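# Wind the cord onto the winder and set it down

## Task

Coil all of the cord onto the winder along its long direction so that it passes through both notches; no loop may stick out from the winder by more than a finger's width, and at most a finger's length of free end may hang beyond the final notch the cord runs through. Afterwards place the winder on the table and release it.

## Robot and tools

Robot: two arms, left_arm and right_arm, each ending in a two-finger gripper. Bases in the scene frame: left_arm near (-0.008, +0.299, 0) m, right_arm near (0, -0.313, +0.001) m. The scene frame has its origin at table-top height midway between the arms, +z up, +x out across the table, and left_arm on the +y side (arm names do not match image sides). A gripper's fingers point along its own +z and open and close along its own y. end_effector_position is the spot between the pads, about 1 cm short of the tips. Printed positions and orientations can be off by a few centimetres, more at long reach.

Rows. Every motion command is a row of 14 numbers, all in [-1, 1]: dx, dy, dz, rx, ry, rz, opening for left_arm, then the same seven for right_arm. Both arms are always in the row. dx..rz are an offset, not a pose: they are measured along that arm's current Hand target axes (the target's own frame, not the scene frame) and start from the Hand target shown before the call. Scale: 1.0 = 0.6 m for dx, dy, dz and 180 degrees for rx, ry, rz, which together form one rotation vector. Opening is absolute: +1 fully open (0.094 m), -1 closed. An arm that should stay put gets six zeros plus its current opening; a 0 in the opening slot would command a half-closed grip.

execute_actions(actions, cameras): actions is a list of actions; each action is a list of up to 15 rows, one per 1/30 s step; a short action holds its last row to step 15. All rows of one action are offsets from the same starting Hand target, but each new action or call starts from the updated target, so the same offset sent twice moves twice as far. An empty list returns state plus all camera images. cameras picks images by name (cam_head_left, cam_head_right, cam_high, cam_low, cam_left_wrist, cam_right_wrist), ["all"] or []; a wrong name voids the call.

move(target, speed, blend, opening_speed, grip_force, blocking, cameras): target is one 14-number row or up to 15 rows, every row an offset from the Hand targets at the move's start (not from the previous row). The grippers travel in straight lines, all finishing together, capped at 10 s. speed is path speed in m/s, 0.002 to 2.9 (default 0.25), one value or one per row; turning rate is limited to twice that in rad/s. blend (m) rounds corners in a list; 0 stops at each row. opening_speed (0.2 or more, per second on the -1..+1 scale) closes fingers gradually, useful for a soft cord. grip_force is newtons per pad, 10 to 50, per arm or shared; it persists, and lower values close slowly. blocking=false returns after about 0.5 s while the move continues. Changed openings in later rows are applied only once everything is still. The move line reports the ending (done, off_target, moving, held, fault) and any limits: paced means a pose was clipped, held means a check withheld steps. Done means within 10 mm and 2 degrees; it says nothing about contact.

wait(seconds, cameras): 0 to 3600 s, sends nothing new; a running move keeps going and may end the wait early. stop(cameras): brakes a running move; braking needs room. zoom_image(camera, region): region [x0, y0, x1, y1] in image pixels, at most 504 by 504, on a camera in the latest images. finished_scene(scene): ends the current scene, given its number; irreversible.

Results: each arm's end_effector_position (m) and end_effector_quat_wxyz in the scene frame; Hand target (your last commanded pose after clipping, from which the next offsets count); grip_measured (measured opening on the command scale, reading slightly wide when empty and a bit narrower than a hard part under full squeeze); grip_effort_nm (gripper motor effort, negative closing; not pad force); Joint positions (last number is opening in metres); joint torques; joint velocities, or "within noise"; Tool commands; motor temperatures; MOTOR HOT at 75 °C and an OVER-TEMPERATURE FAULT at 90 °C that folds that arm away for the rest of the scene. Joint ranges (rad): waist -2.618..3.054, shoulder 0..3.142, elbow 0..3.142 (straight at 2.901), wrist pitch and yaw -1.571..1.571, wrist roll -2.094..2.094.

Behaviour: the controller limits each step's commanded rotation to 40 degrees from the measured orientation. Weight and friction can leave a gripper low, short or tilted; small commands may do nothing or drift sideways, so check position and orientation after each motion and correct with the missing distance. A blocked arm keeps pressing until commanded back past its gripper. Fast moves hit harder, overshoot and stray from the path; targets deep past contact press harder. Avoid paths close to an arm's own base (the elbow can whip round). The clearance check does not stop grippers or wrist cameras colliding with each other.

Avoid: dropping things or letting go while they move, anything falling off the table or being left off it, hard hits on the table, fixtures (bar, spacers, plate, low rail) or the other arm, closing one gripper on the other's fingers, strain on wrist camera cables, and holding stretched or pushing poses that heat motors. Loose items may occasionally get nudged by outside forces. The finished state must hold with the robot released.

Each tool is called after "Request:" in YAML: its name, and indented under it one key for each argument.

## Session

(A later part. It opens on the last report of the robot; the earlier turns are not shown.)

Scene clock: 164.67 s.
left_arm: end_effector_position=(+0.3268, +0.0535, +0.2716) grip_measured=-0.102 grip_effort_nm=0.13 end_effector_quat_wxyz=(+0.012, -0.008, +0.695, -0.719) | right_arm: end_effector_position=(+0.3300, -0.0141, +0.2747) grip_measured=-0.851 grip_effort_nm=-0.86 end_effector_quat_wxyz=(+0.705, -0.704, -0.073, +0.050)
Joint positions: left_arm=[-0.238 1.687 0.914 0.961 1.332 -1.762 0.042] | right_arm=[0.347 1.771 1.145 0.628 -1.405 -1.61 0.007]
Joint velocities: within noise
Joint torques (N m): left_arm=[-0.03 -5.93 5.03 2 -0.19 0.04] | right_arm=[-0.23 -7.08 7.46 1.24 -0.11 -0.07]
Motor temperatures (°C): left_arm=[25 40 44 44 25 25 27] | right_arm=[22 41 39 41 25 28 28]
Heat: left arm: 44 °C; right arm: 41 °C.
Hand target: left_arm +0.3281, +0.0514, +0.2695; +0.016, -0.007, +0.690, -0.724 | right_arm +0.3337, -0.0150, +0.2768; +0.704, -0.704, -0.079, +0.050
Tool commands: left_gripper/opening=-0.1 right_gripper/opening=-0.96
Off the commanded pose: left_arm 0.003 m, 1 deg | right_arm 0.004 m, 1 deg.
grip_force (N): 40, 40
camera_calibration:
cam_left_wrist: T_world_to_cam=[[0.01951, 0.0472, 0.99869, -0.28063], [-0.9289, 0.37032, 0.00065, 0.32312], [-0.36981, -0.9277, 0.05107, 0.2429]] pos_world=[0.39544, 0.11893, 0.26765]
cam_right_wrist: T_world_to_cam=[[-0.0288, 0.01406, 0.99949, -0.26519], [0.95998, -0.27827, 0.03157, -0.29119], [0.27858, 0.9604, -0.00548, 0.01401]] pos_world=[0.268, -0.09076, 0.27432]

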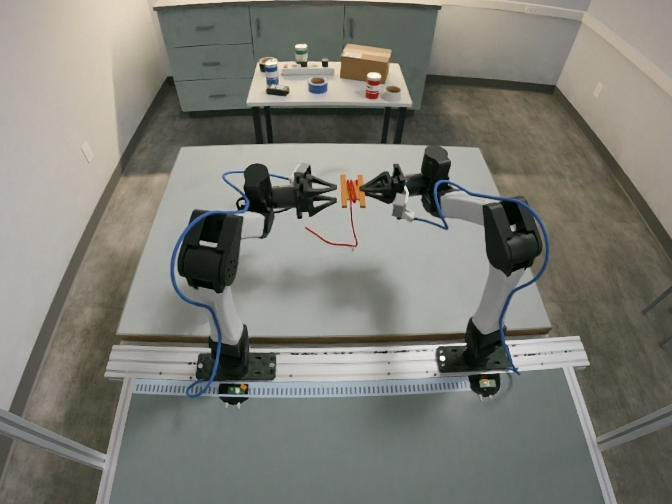

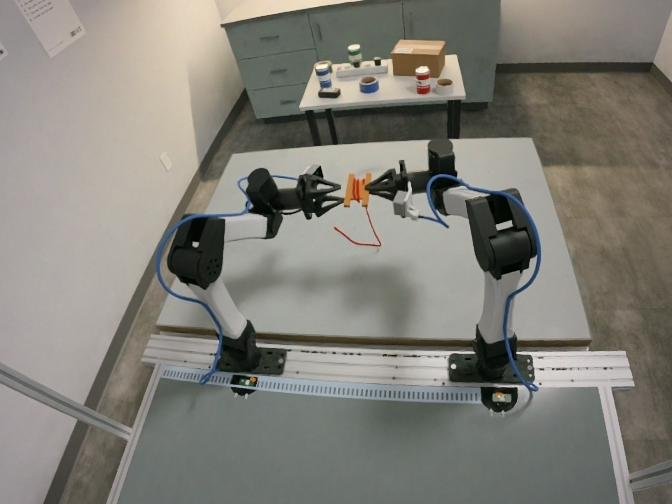

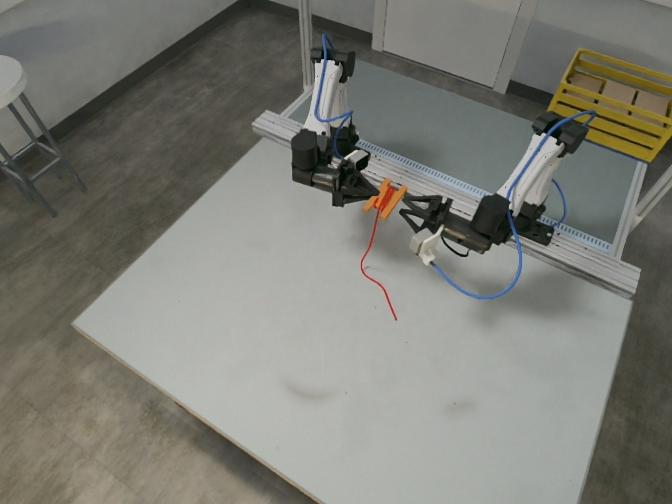

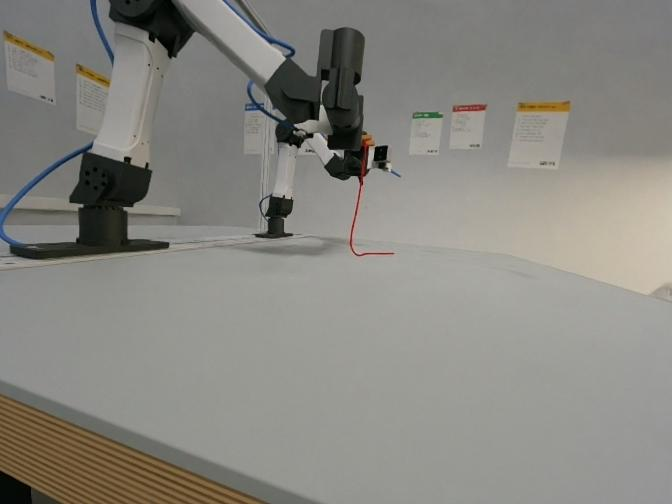

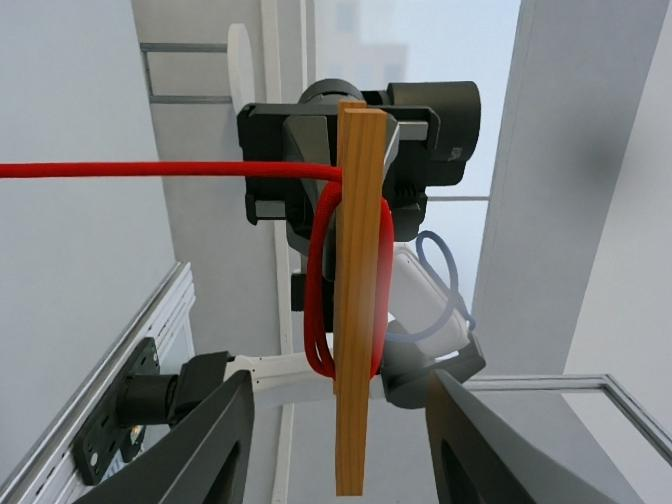

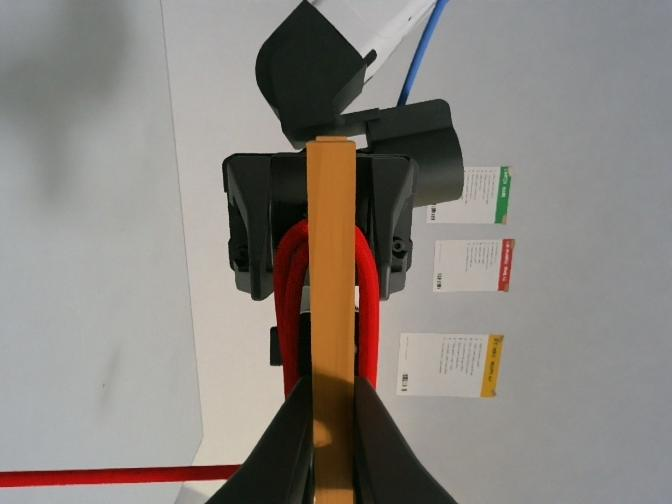

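Request:
move:
  target: [0, -0.012, 0.044, 0, 0, 0, -0.1, 0, 0, 0, 0, 0, 0, -0.96]
  speed: 0.08
  cameras: ["cam_head_left", "cam_head_right", "cam_left_wrist"]

Request:
zoom_image:
  camera: "cam_head_right"
  region: [320, 160, 400, 230]

Request:
zoom_image:
  camera: "cam_head_left"
  region: [310, 160, 390, 230]

Scene clock: 166.33 s.
left_arm: end_effector_position=(+0.3231, +0.0291, +0.2718) grip_measured=-0.102 grip_effort_nm=0.13 end_effector_quat_wxyz=(+0.005, -0.014, +0.692, -0.722) | right_arm: end_effector_position=(+0.3300, -0.0141, +0.2740) grip_measured=-0.851 grip_effort_nm=-0.87 end_effector_quat_wxyz=(+0.704, -0.704, -0.072, +0.051)
Joint positions: left_arm=[-0.31 1.694 0.924 0.94 1.262 -1.762 0.042] | right_arm=[0.347 1.771 1.145 0.621 -1.405 -1.615 0.007]
Joint torques (N m): left_arm=[-0.01 -6.01 8.03 1.69 -0.17 0.25] | right_arm=[-0.24 -7.06 7.53 1.22 -0.11 -0.06]
Heat: left arm: 44 °C; right arm: 41 °C.
Hand target: left_arm +0.3289, +0.0255, +0.2780; +0.016, -0.007, +0.690, -0.724 | right_arm +0.3337, -0.0150, +0.2768; +0.704, -0.704, -0.079, +0.050
Off the commanded pose: left_arm 0.009 m, 2 deg | right_arm 0.005 m, 1 deg.
grip_force (N): 40, 40
move: done
cam_left_wrist: T_world_to_cam=[[0.03965, 0.05505, 0.9977, -0.28609], [-0.92795, 0.37236, 0.01633, 0.3241], [-0.3706, -0.92645, 0.06585, 0.21518]] pos_world=[0.39183, 0.09442, 0.26597]

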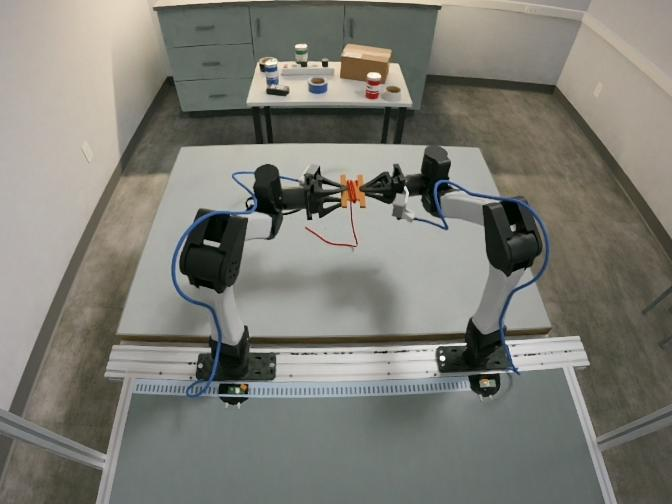

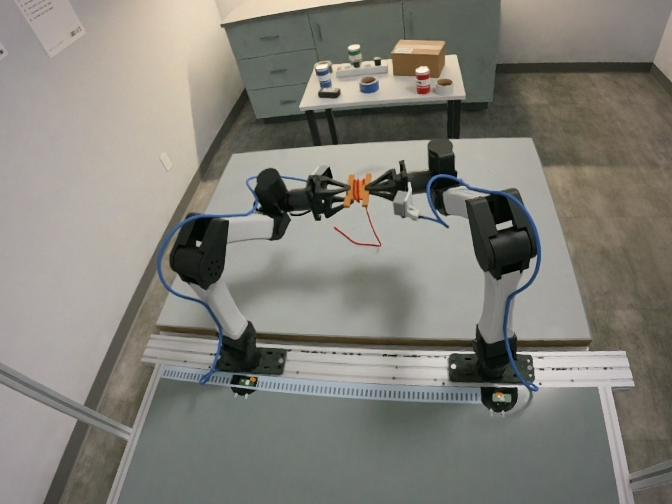

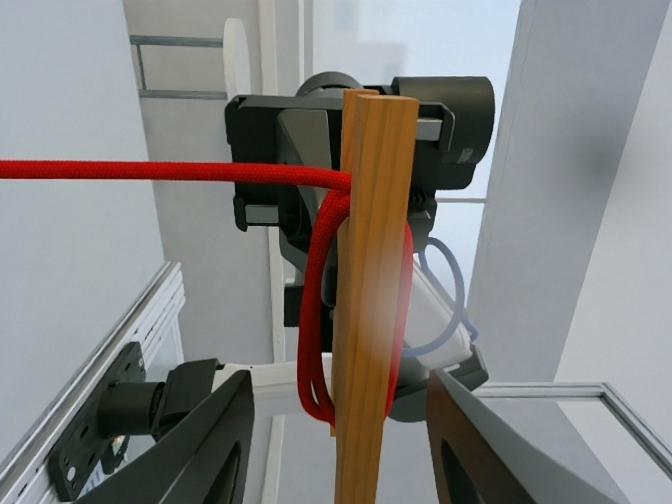

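Scaled by 6.300 from the camera's image (finer frame: 960x720).

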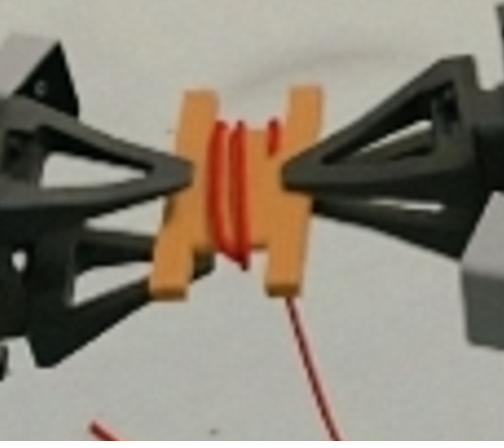

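Scaled by 6.300 from the camera's image (finer frame: 960x720).

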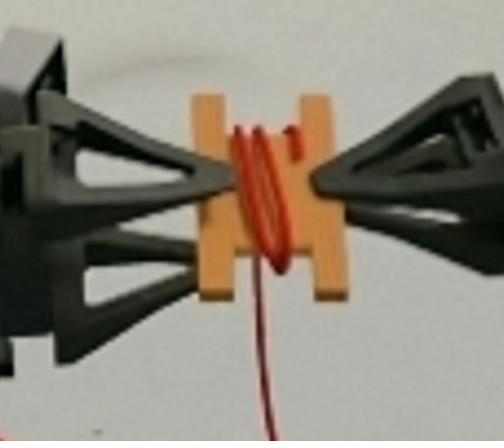

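Request:
move:
  target: [0, -0.015, 0, 0, 0, 0, -0.1, 0, 0, 0, 0, 0, 0, -0.96]
  speed: 0.08
  cameras: ["cam_left_wrist"]

Scene clock: 167.93 s.
left_arm: end_effector_position=(+0.3258, +0.0284, +0.2739) grip_measured=-0.102 grip_effort_nm=0.13 end_effector_quat_wxyz=(-0.001, -0.020, +0.693, -0.720) | right_arm: end_effector_position=(+0.3300, -0.0141, +0.2740) grip_measured=-0.851 grip_effort_nm=-0.86 end_effector_quat_wxyz=(+0.704, -0.704, -0.072, +0.051)
Joint positions: left_arm=[-0.31 1.694 0.943 0.904 1.261 -1.762 0.042] | right_arm=[0.347 1.771 1.145 0.621 -1.405 -1.615 0.007]
Joint torques (N m): left_arm=[0.1 -7.72 8.13 1.69 -0.16 0.25] | right_arm=[-0.16 -7.17 7.6 1.25 -0.14 -0.06]
Heat: left arm: 44 °C; right arm: 41 °C.
Hand target: left_arm +0.3288, +0.0259, +0.2870; +0.016, -0.007, +0.690, -0.724 | right_arm +0.3337, -0.0150, +0.2768; +0.704, -0.704, -0.079, +0.050
Off the commanded pose: left_arm 0.014 m, 3 deg | right_arm 0.005 m, 1 deg.
grip_force (N): 40, 40
move: off_target (left_arm)
cam_left_wrist: T_world_to_cam=[[0.05574, 0.05064, 0.99716, -0.29324], [-0.9279, 0.37136, 0.03301, 0.32236], [-0.36863, -0.92711, 0.06769, 0.2142]] pos_world=[0.39442, 0.09372, 0.26727]

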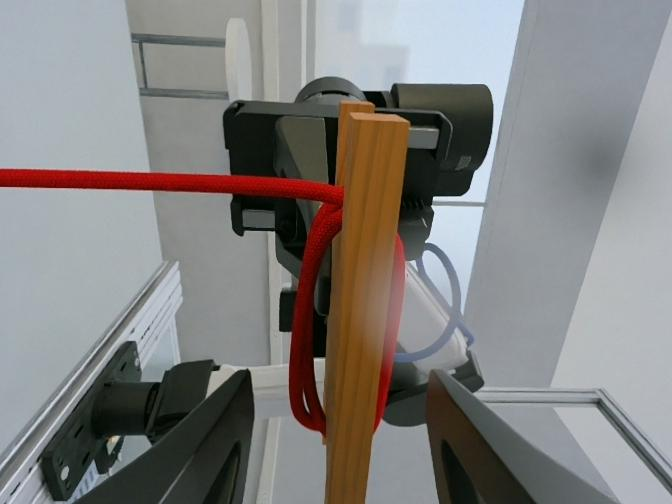

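Request:
move:
  target: [0, 0, 0, 0, 0, 0, -0.96, 0, 0, 0, 0, 0, 0, -0.96]
  opening_speed: 0.45
  cameras: ["cam_left_wrist", "cam_head_left", "cam_head_right"]

Request:
zoom_image:
  camera: "cam_head_right"
  region: [320, 160, 400, 230]

Scene clock: 170.27 s.
left_arm: end_effector_position=(+0.3262, +0.0283, +0.2747) grip_measured=-0.822 grip_effort_nm=-0.82 end_effector_quat_wxyz=(+0.005, -0.015, +0.693, -0.720) | right_arm: end_effector_position=(+0.3301, -0.0142, +0.2729) grip_measured=-0.851 grip_effort_nm=-0.86 end_effector_quat_wxyz=(+0.703, -0.706, -0.067, +0.057)
Joint positions: left_arm=[-0.31 1.694 0.946 0.903 1.261 -1.749 0.008] | right_arm=[0.347 1.771 1.147 0.603 -1.407 -1.614 0.007]
Joint torques (N m): left_arm=[0.08 -7.8 8.01 1.67 -0.15 0.11] | right_arm=[-0.25 -7.19 7.47 1.37 -0.15 -0.11]
Heat: left arm: 44 °C; right arm: 41 °C.
Hand target: left_arm +0.3288, +0.0259, +0.2869; +0.016, -0.007, +0.690, -0.724 | right_arm +0.3336, -0.0150, +0.2768; +0.704, -0.704, -0.079, +0.050
Off the commanded pose: left_arm 0.013 m, 2 deg | right_arm 0.005 m, 2 deg.
grip_force (N): 40, 40
move: done
cam_left_wrist: T_world_to_cam=[[0.04127, 0.05065, 0.99786, -0.28952], [-0.92862, 0.37052, 0.0196, 0.32655], [-0.36874, -0.92744, 0.06232, 0.21571]] pos_world=[0.39473, 0.09372, 0.26906]
Images, in order (width x height): cam_head_left 672x504, cam_head_right 672x504, cam_left_wrist 672x504.

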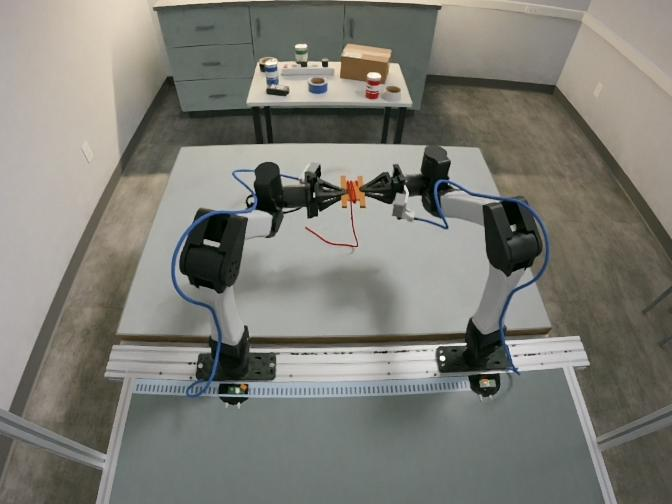

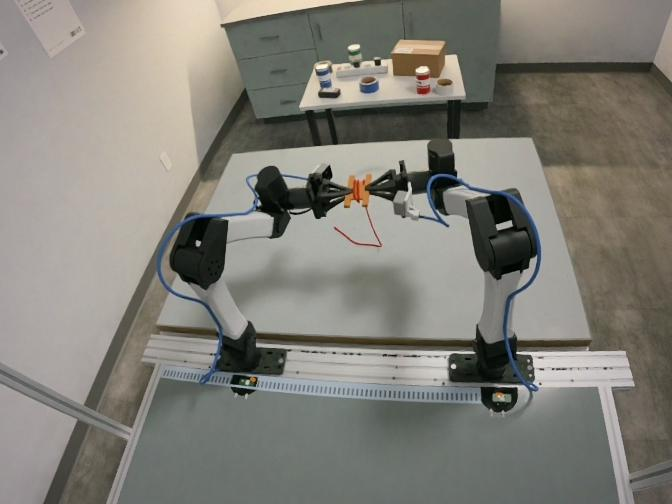

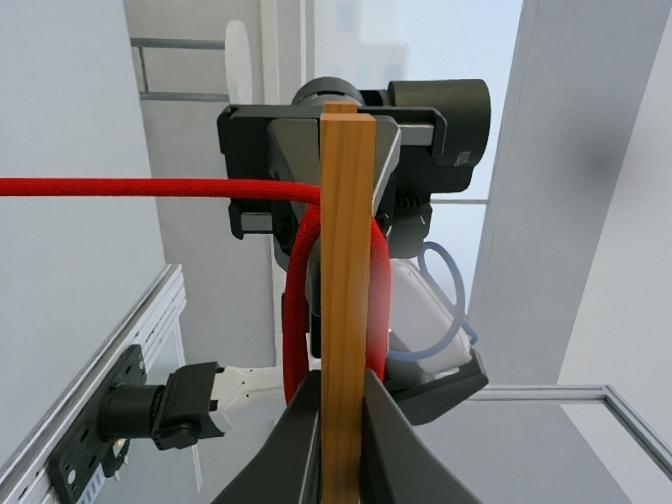

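Scaled by 6.300 from the camera's image (finer frame: 960x720).

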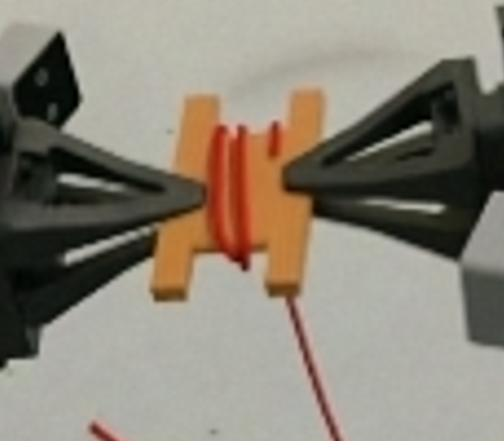

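Request:
move:
  target:
    - [0, 0, 0, 0, 0, 0, -0.96, 0, 0, 0, 0, 0, 0, -0.1]
    - [0, 0, 0, 0, 0, 0, -0.96, 0, 0, -0.075, 0, 0, 0, -0.1]
    - [0, 0, 0, 0, 0, 0.5, -0.96, 0, 0, -0.075, 0, 0, 0.5, -0.1]
  speed: [0.1, 0.1, 0.3]
  opening_speed: 1.0
  cameras: ["cam_head_left", "cam_head_right", "cam_left_wrist", "cam_right_wrist"]

Request:
zoom_image:
  camera: "cam_head_left"
  region: [310, 150, 400, 230]

Scene clock: 177.40 s.
left_arm: end_effector_position=(+0.3271, +0.0280, +0.2723) grip_measured=-0.822 grip_effort_nm=-0.82 end_effector_quat_wxyz=(+0.505, +0.472, +0.509, -0.513) | right_arm: end_effector_position=(+0.3429, -0.0567, +0.2698) grip_measured=-0.102 grip_effort_nm=0.06 end_effector_quat_wxyz=(-0.452, +0.554, -0.451, -0.535)
Joint positions: left_arm=[-0.31 1.7 0.946 0.902 1.261 -0.201 0.008] | right_arm=[0.23 1.771 1.276 0.03 -1.53 -0.49 0.042]
Joint torques (N m): left_arm=[0.06 -8.29 7.82 1.64 -0.16 0.28] | right_arm=[-0.25 -9.51 5.96 1.43 -0.34 0]
Heat: left arm: 44 °C; right arm: 41 °C.
Hand target: left_arm +0.3288, +0.0259, +0.2870; +0.523, +0.483, +0.493, -0.501 | right_arm +0.3418, -0.0592, +0.2770; -0.462, +0.554, -0.442, -0.533
Off the commanded pose: left_arm 0.015 m, 3 deg | right_arm 0.008 m, 2 deg.
grip_force (N): 40, 40
move: off_target (left_arm)
cam_left_wrist: T_world_to_cam=[[-0.99733, -0.01478, 0.07155, 0.30665], [-0.07205, 0.36127, -0.92967, 0.30618], [-0.0121, -0.93234, -0.36137, 0.21477]] pos_world=[0.33049, 0.09416, 0.34032]
cam_right_wrist: T_world_to_cam=[[0.97924, 0.20243, 0.01009, -0.32726], [0.10157, -0.44702, -0.88874, 0.21779], [-0.1754, 0.87132, -0.45831, 0.32414]] pos_world=[0.3552, -0.11882, 0.34542]

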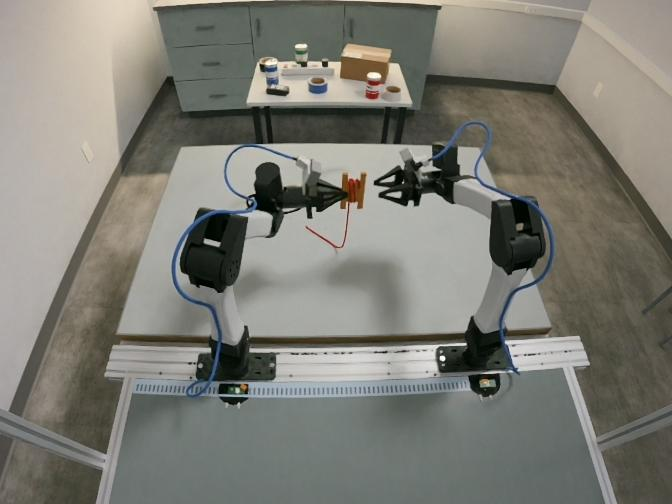

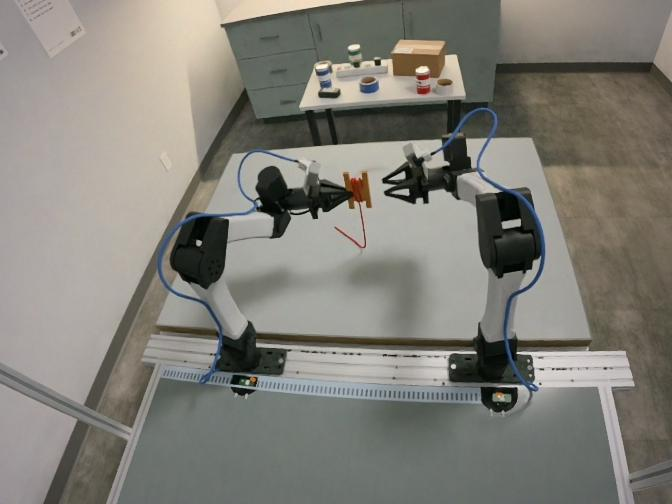

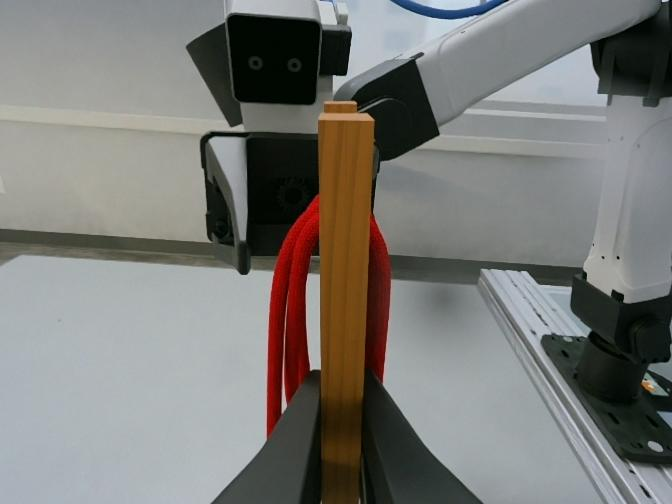

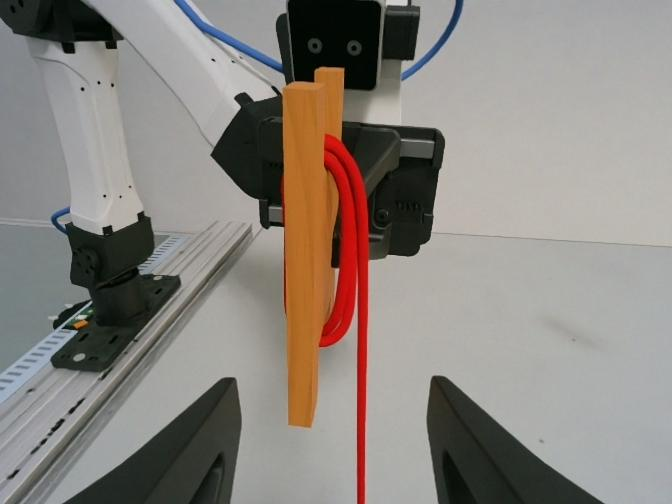

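Scaled by 5.600 from the camera's image (finer frame: 960x720).

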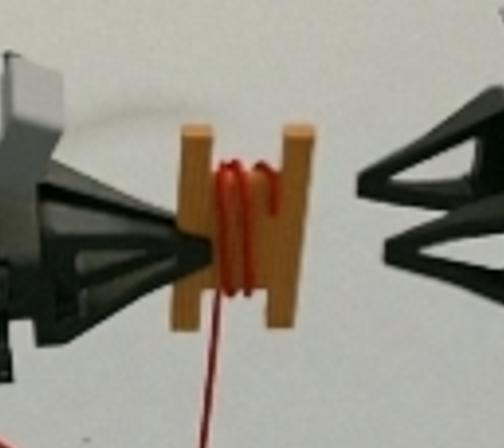

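Request:
move:
  target: [0, 0, 0, 0, 0, 0.5, -0.96, 0, 0, 0, 0, 0, 0.5, -0.1]
  speed: 0.3
  cameras: ["cam_head_left", "cam_head_right", "cam_left_wrist", "cam_right_wrist"]

Request:
zoom_image:
  camera: "cam_head_left"
  region: [310, 150, 400, 230]

Request:
zoom_image:
  camera: "cam_head_right"
  region: [315, 150, 405, 230]

Scene clock: 182.13 s.
left_arm: end_effector_position=(+0.3279, +0.0278, +0.2706) grip_measured=-0.822 grip_effort_nm=-0.82 end_effector_quat_wxyz=(+0.719, +0.694, +0.027, -0.007) | right_arm: end_effector_position=(+0.3395, -0.0574, +0.2769) grip_measured=-0.101 grip_effort_nm=0.06 end_effector_quat_wxyz=(-0.055, -0.089, +0.710, +0.697)
Joint positions: left_arm=[-0.31 1.706 0.946 0.906 1.261 1.368 0.008] | right_arm=[0.23 1.814 1.452 -0.496 -1.542 0.659 0.042]
Joint torques (N m): left_arm=[0.1 -8.77 7.73 1.55 -0.16 0.22] | right_arm=[-0.21 -8.42 5.74 1.22 -0.5 -0.03]
Heat: left arm: 45 °C; right arm: 42 °C.
Hand target: left_arm +0.3288, +0.0259, +0.2869; +0.724, +0.690, +0.007, +0.016 | right_arm +0.3418, -0.0592, +0.2768; -0.050, -0.079, +0.704, +0.704
Off the commanded pose: left_arm 0.016 m, 4 deg | right_arm 0.003 m, 2 deg.
grip_force (N): 40, 40
move: off_target (left_arm)
cam_left_wrist: T_world_to_cam=[[-0.07524, -0.02556, -0.99684, 0.29466], [0.90391, 0.42037, -0.079, -0.24715], [0.42106, -0.90699, -0.00852, -0.02418]] pos_world=[0.25575, 0.08949, 0.274]
cam_right_wrist: T_world_to_cam=[[0.04003, 0.00205, -0.9992, 0.26294], [-0.78908, -0.61341, -0.03287, 0.28005], [-0.61299, 0.78976, -0.02294, 0.35068]] pos_world=[0.42542, -0.1057, 0.27998]

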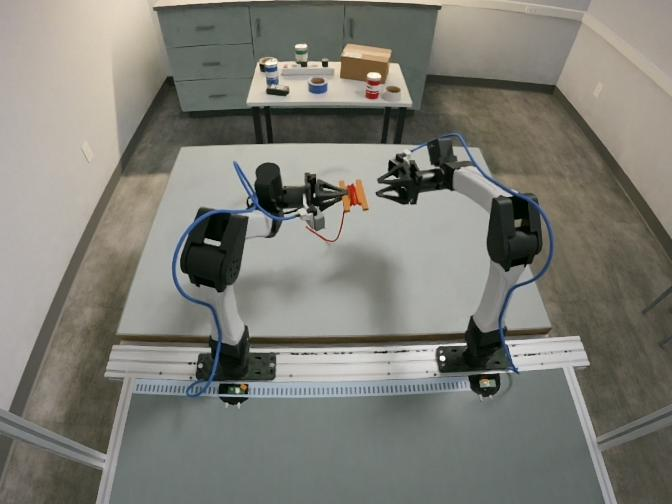

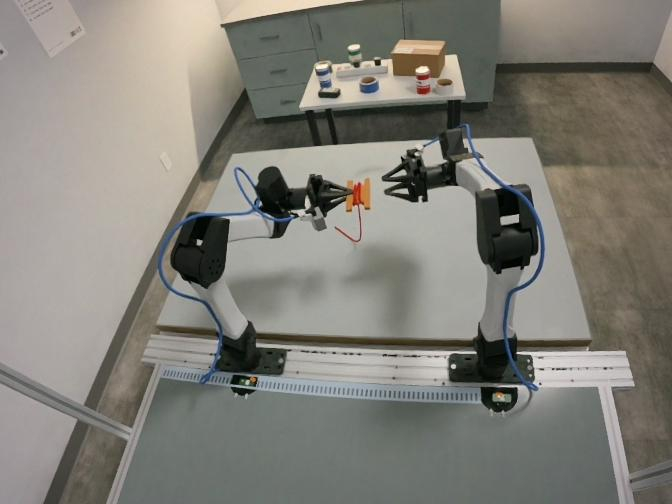

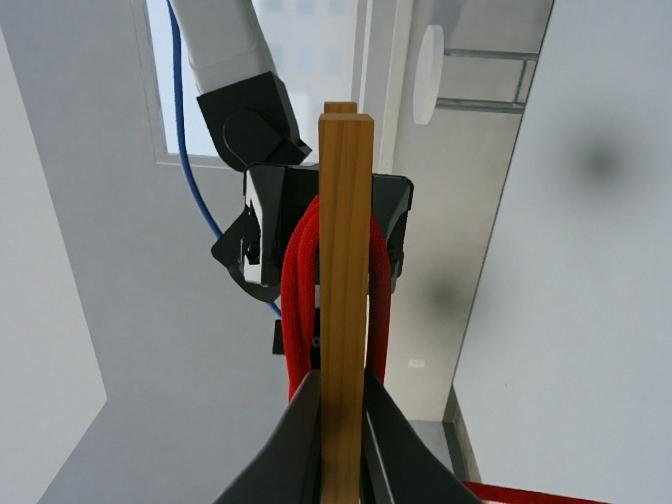

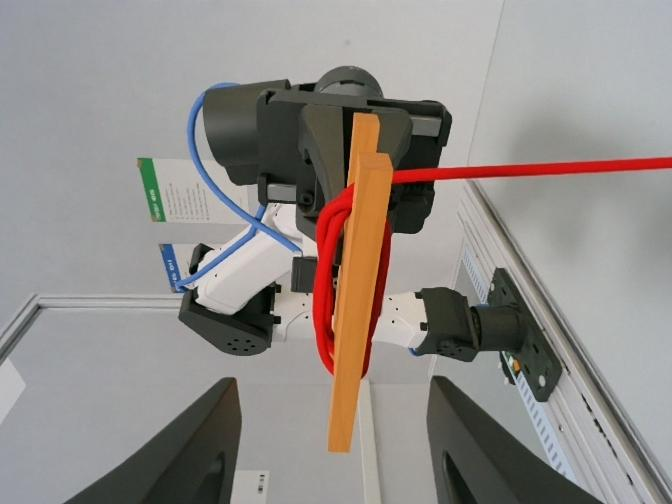

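Scaled by 5.600 from the camera's image (finer frame: 960x720).

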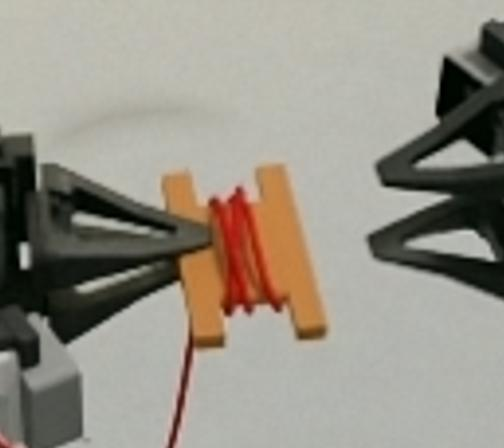

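Scaled by 5.600 from the camera's image (finer frame: 960x720).

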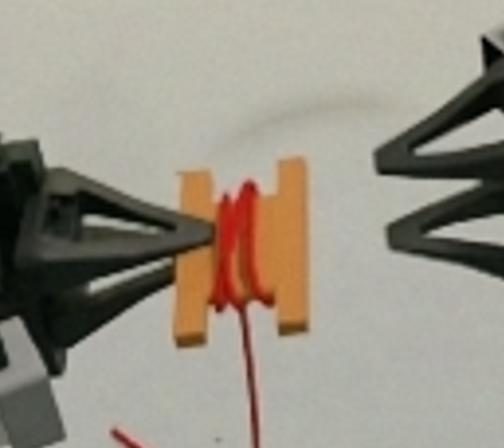

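Request:
move:
  target: [0, 0, 0, 0, 0, 0, -0.96, 0, -0.017, 0.042, 0, 0, 0.03, -0.1]
  speed: 0.15
  cameras: ["cam_right_wrist", "cam_head_left", "cam_head_right"]

Request:
zoom_image:
  camera: "cam_head_right"
  region: [320, 155, 410, 235]

Scene clock: 187.43 s.
left_arm: end_effector_position=(+0.3280, +0.0278, +0.2703) grip_measured=-0.822 grip_effort_nm=-0.82 end_effector_quat_wxyz=(+0.719, +0.694, +0.027, -0.007) | right_arm: end_effector_position=(+0.3419, -0.0353, +0.2618) grip_measured=-0.101 grip_effort_nm=0.06 end_effector_quat_wxyz=(-0.097, -0.057, +0.719, +0.685)
Joint positions: left_arm=[-0.31 1.706 0.946 0.903 1.261 1.37 0.008] | right_arm=[0.284 1.826 1.368 -0.161 -1.502 1.006 0.042]
Joint torques (N m): left_arm=[0.09 -8.85 7.72 1.57 -0.15 0.23] | right_arm=[0.57 -10.99 4.92 1.35 -0.23 0.03]
Heat: left arm: 45 °C; right arm: 43 °C.
Hand target: left_arm +0.3288, +0.0259, +0.2869; +0.724, +0.690, +0.007, +0.016 | right_arm +0.3377, -0.0344, +0.2665; -0.083, -0.045, +0.707, +0.701
Off the commanded pose: left_arm 0.017 m, 4 deg | right_arm 0.006 m, 3 deg.
grip_force (N): 40, 40
move: off_target (right_arm)
cam_right_wrist: T_world_to_cam=[[-0.06169, -0.03833, -0.99736, 0.28049], [-0.77891, -0.62298, 0.07212, 0.26372], [-0.6241, 0.7813, 0.00858, 0.32962]] pos_world=[0.42843, -0.08249, 0.2579]
Images, in order (width x height): cam_head_left 672x504, cam_head_right 672x504, cam_right_wrist 672x504.

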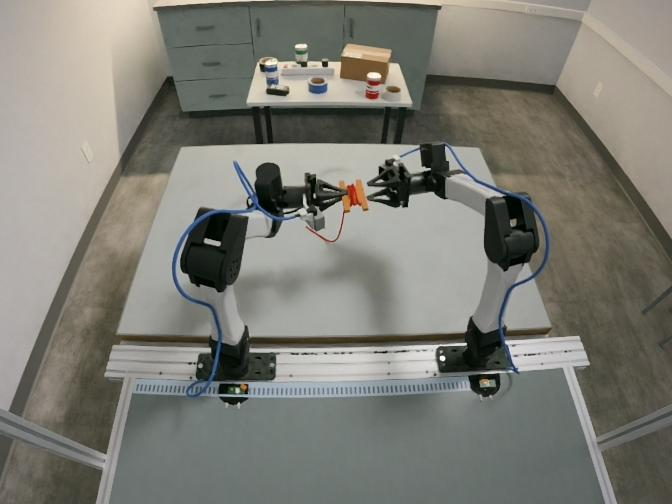

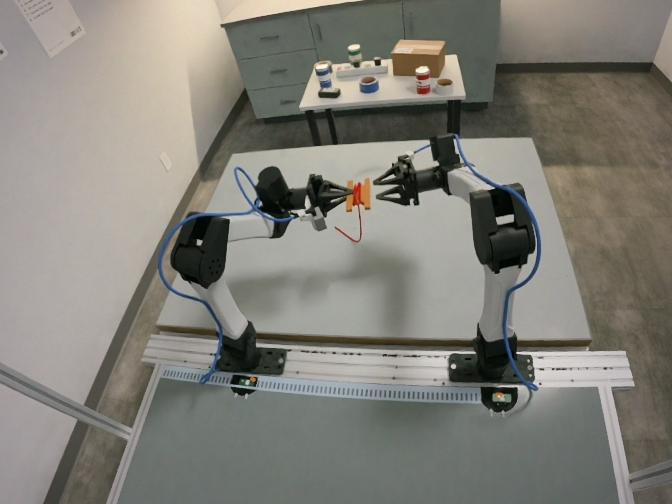

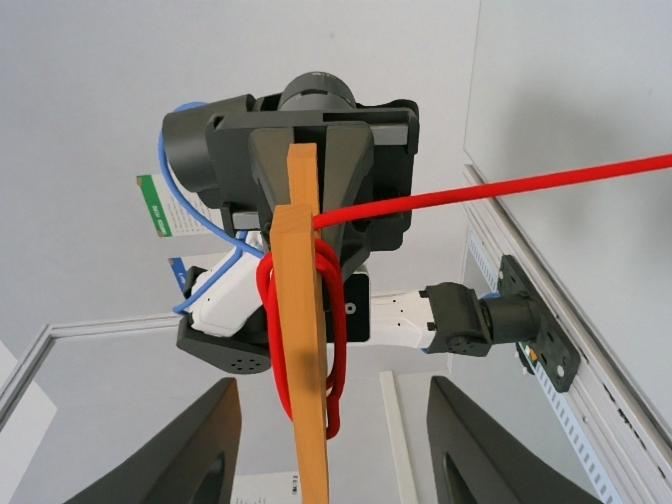

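Scaled by 5.600 from the camera's image (finer frame: 960x720).

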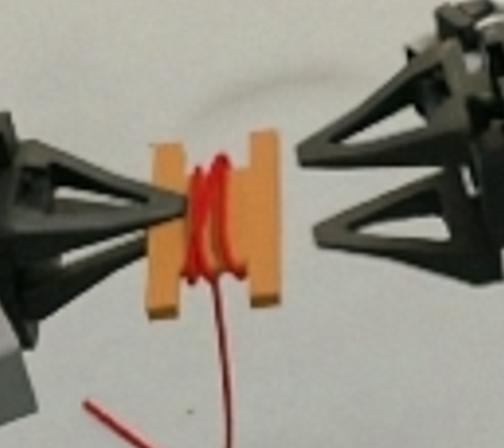

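Request:
move:
  target: [0, 0, 0, 0, 0, 0, -0.96, 0.008, 0.0133, 0.03, -0.01, 0, 0, -0.1]
  speed: 0.1
  cameras: ["cam_right_wrist", "cam_head_left", "cam_head_right"]

Request:
zoom_image:
  camera: "cam_head_right"
  region: [320, 155, 410, 235]

Request:
zoom_image:
  camera: "cam_head_left"
  region: [310, 155, 400, 235]

Scene clock: 190.03 s.
left_arm: end_effector_position=(+0.3280, +0.0278, +0.2703) grip_measured=-0.822 grip_effort_nm=-0.82 end_effector_quat_wxyz=(+0.719, +0.694, +0.027, -0.007) | right_arm: end_effector_position=(+0.3345, -0.0185, +0.2699) grip_measured=-0.101 grip_effort_nm=0.06 end_effector_quat_wxyz=(-0.094, -0.055, +0.718, +0.687)
Joint positions: left_arm=[-0.31 1.706 0.946 0.903 1.261 1.37 0.008] | right_arm=[0.331 1.788 1.269 0.205 -1.456 1.309 0.042]
Joint torques (N m): left_arm=[0.05 -8.84 7.75 1.56 -0.15 0.24] | right_arm=[0.75 -10.65 4.85 1.55 -0.07 0]
Heat: left arm: 45 °C; right arm: 43 °C.
Hand target: left_arm +0.3288, +0.0259, +0.2869; +0.724, +0.690, +0.007, +0.016 | right_arm +0.3301, -0.0174, +0.2748; -0.084, -0.044, +0.696, +0.712
Off the commanded pose: left_arm 0.017 m, 4 deg | right_arm 0.006 m, 4 deg.
grip_force (N): 40, 40
move: off_target (right_arm)
cam_right_wrist: T_world_to_cam=[[-0.0606, -0.03297, -0.99762, 0.28868], [-0.78301, -0.61828, 0.068, 0.27034], [-0.61905, 0.78526, 0.01166, 0.30942]] pos_world=[0.42072, -0.06631, 0.266]
Images, in order (width x height): cam_head_left 672x504, cam_head_right 672x504, cam_right_wrist 672x504.

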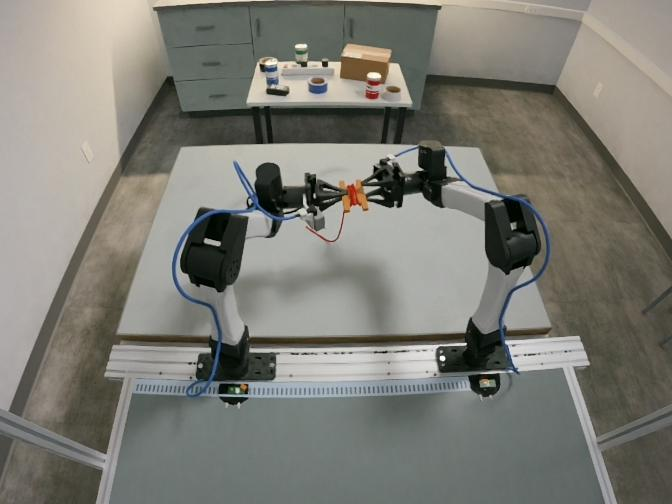

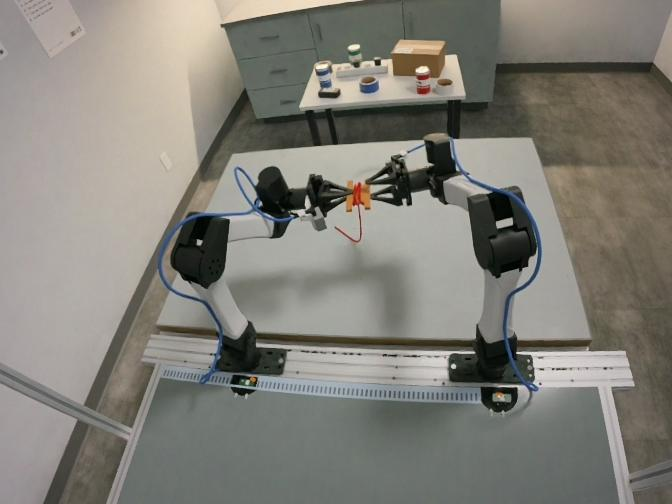

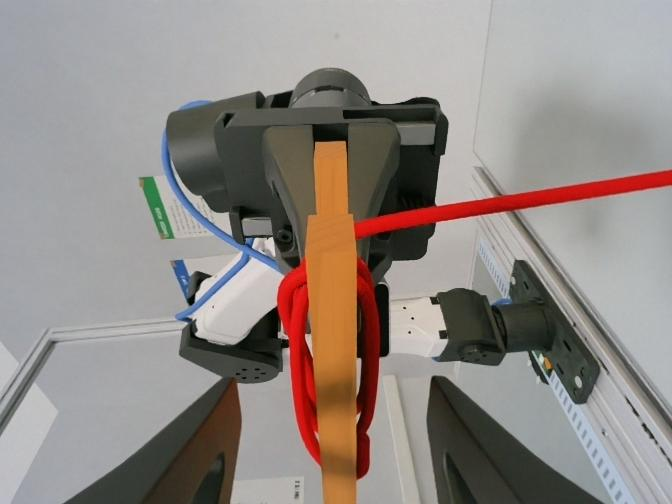

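Scaled by 5.600 from the camera's image (finer frame: 960x720).

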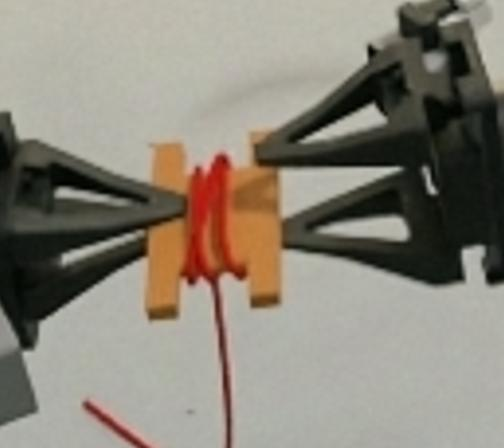

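Scaled by 5.600 from the camera's image (finer frame: 960x720).

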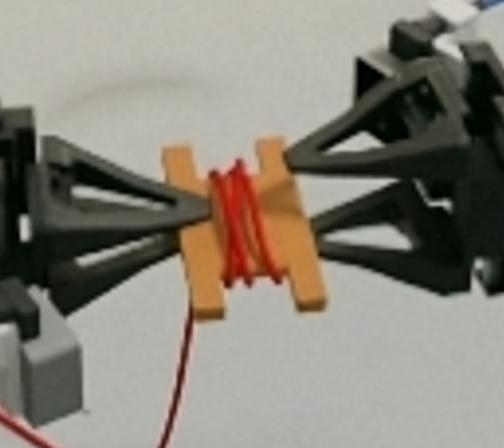

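Request:
move:
  target: [0, 0, 0, 0, 0, 0, -0.96, 0, 0, 0, 0, 0, 0, -0.96]
  opening_speed: 0.45
  cameras: ["cam_right_wrist"]

Scene clock: 192.43 s.
left_arm: end_effector_position=(+0.3284, +0.0278, +0.2703) grip_measured=-0.822 grip_effort_nm=-0.82 end_effector_quat_wxyz=(+0.719, +0.694, +0.028, -0.006) | right_arm: end_effector_position=(+0.3348, -0.0185, +0.2699) grip_measured=-0.854 grip_effort_nm=-0.86 end_effector_quat_wxyz=(-0.093, -0.056, +0.718, +0.688)
Joint positions: left_arm=[-0.31 1.706 0.946 0.903 1.258 1.37 0.008] | right_arm=[0.331 1.788 1.269 0.205 -1.454 1.306 0.007]
Joint torques (N m): left_arm=[0.08 -8.85 7.77 1.57 -0.13 0.24] | right_arm=[0.87 -10.39 5 1.47 -0.05 -0.02]
Heat: left arm: 45 °C; right arm: 43 °C.
Hand target: left_arm +0.3288, +0.0259, +0.2869; +0.724, +0.690, +0.007, +0.016 | right_arm +0.3298, -0.0178, +0.2751; -0.091, -0.058, +0.718, +0.688 (not the last commanded pose)
Off the commanded pose: left_arm 0.017 m, 4 deg | right_arm 0.007 m, 4 deg.
grip_force (N): 40, 40
move: done
cam_right_wrist: T_world_to_cam=[[-0.05708, -0.03275, -0.99783, 0.2875], [-0.78425, -0.61702, 0.06512, 0.27187], [-0.61782, 0.78627, 0.00954, 0.3098]] pos_world=[0.42102, -0.06642, 0.26621]

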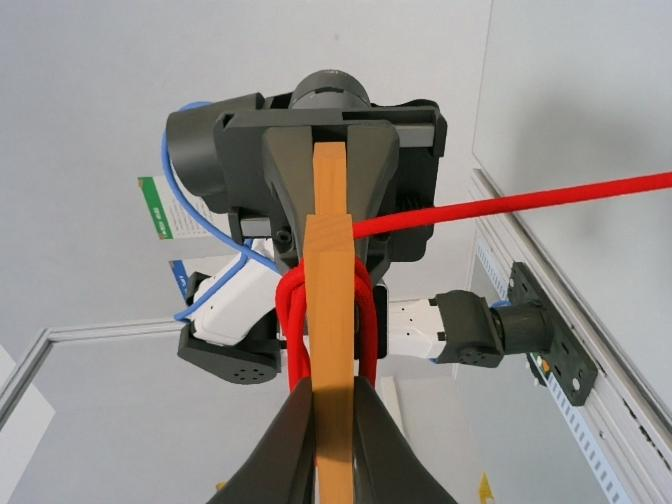

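Request:
move:
  target:
    - [0, 0, 0, 0, 0, 0, -0.1, 0, 0, 0, 0, 0, 0, -0.96]
    - [0, -0.02, -0.075, 0, 0, 0, -0.1, 0, 0, 0, 0, 0, 0, -0.96]
    - [0, -0.02, -0.075, 0, 0, -0.5, -0.1, 0, 0, 0, 0, 0, -0.5, -0.96]
  speed: [0.1, 0.1, 0.3]
  opening_speed: 1.0
  cameras: ["cam_head_left", "cam_head_right", "cam_left_wrist", "cam_right_wrist"]

Request:
zoom_image:
  camera: "cam_head_left"
  region: [310, 150, 400, 230]

Request:
zoom_image:
  camera: "cam_head_right"
  region: [310, 150, 400, 230]

Scene clock: 200.03 s.
left_arm: end_effector_position=(+0.3250, +0.0677, +0.2755) grip_measured=-0.102 grip_effort_nm=0.13 end_effector_quat_wxyz=(+0.518, +0.485, +0.494, -0.502) | right_arm: end_effector_position=(+0.3312, -0.0197, +0.2590) grip_measured=-0.854 grip_effort_nm=-0.87 end_effector_quat_wxyz=(-0.409, +0.532, -0.481, -0.564)
Joint positions: left_arm=[-0.197 1.684 0.898 1.047 1.375 -0.265 0.042] | right_arm=[0.331 1.788 1.194 0.359 -1.453 -0.135 0.007]
Joint torques (N m): left_arm=[1.07 -5.74 4.75 1.79 -0.14 0.01] | right_arm=[0.84 -10.36 7.76 1.36 -0.12 -0.24]
Heat: left arm: 45 °C; right arm: 43 °C.
Hand target: left_arm +0.3275, +0.0702, +0.2728; +0.523, +0.483, +0.493, -0.501 | right_arm +0.3299, -0.0178, +0.2750; -0.422, +0.548, -0.467, -0.551
Off the commanded pose: left_arm 0.004 m, 1 deg | right_arm 0.016 m, 3 deg.
grip_force (N): 40, 40
move: off_target (right_arm)
cam_left_wrist: T_world_to_cam=[[-0.99971, -0.01164, 0.02095, 0.31939], [-0.02373, 0.35781, -0.93349, 0.28023], [0.00337, -0.93372, -0.35798, 0.24708]] pos_world=[0.32511, 0.13415, 0.34336]
cam_right_wrist: T_world_to_cam=[[0.96882, 0.21936, -0.11519, -0.28702], [0.00311, -0.47563, -0.87964, 0.2557], [-0.24775, 0.85186, -0.46148, 0.30926]] pos_world=[0.3539, -0.07887, 0.33458]

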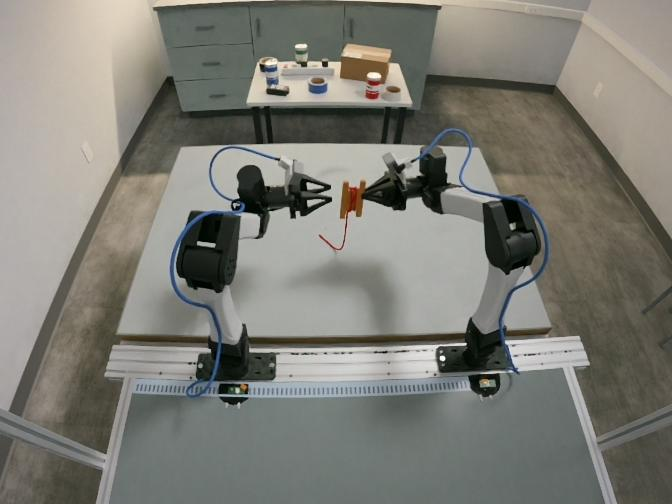

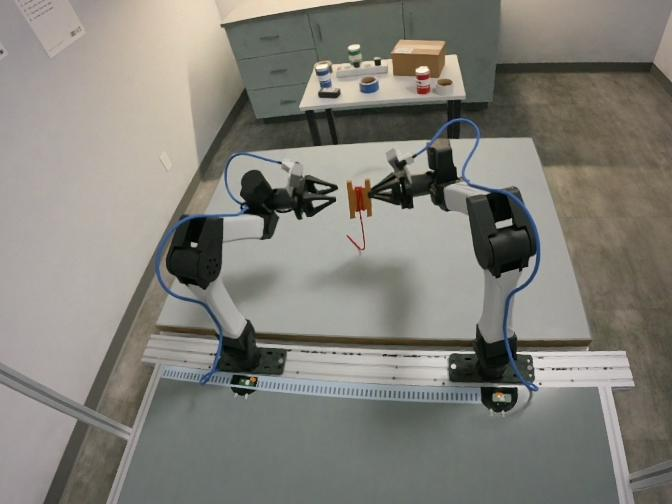

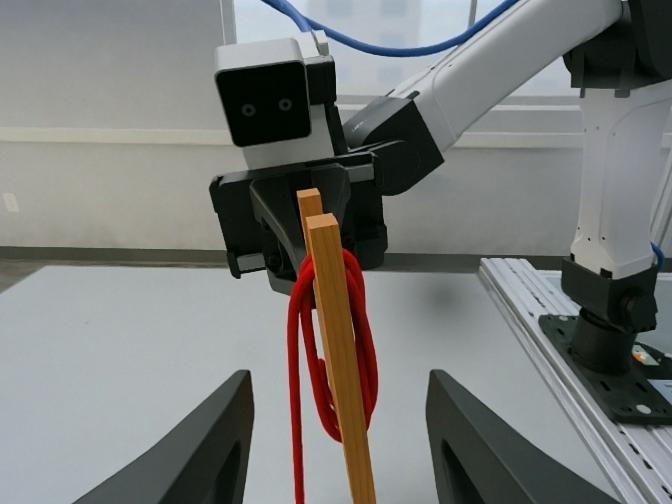

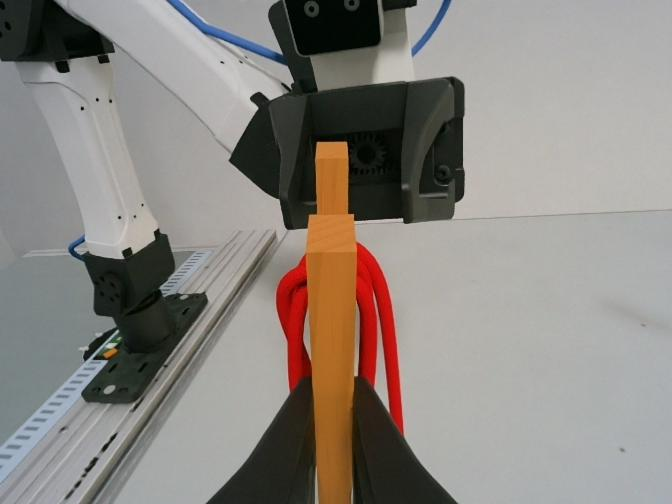

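Scaled by 5.600 from the camera's image (finer frame: 960x720).

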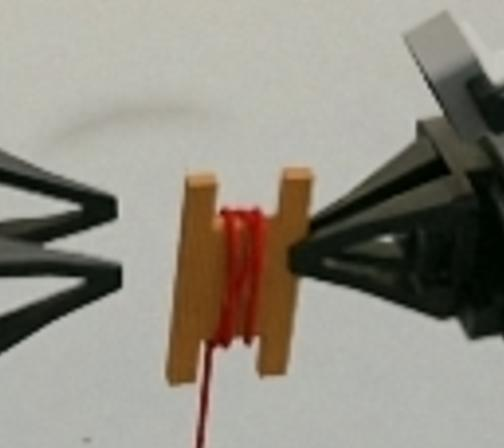

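Scaled by 5.600 from the camera's image (finer frame: 960x720).

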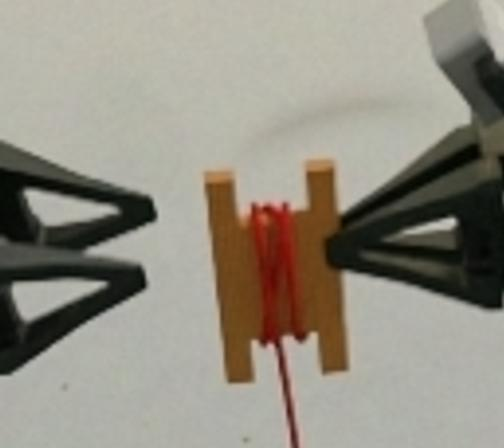

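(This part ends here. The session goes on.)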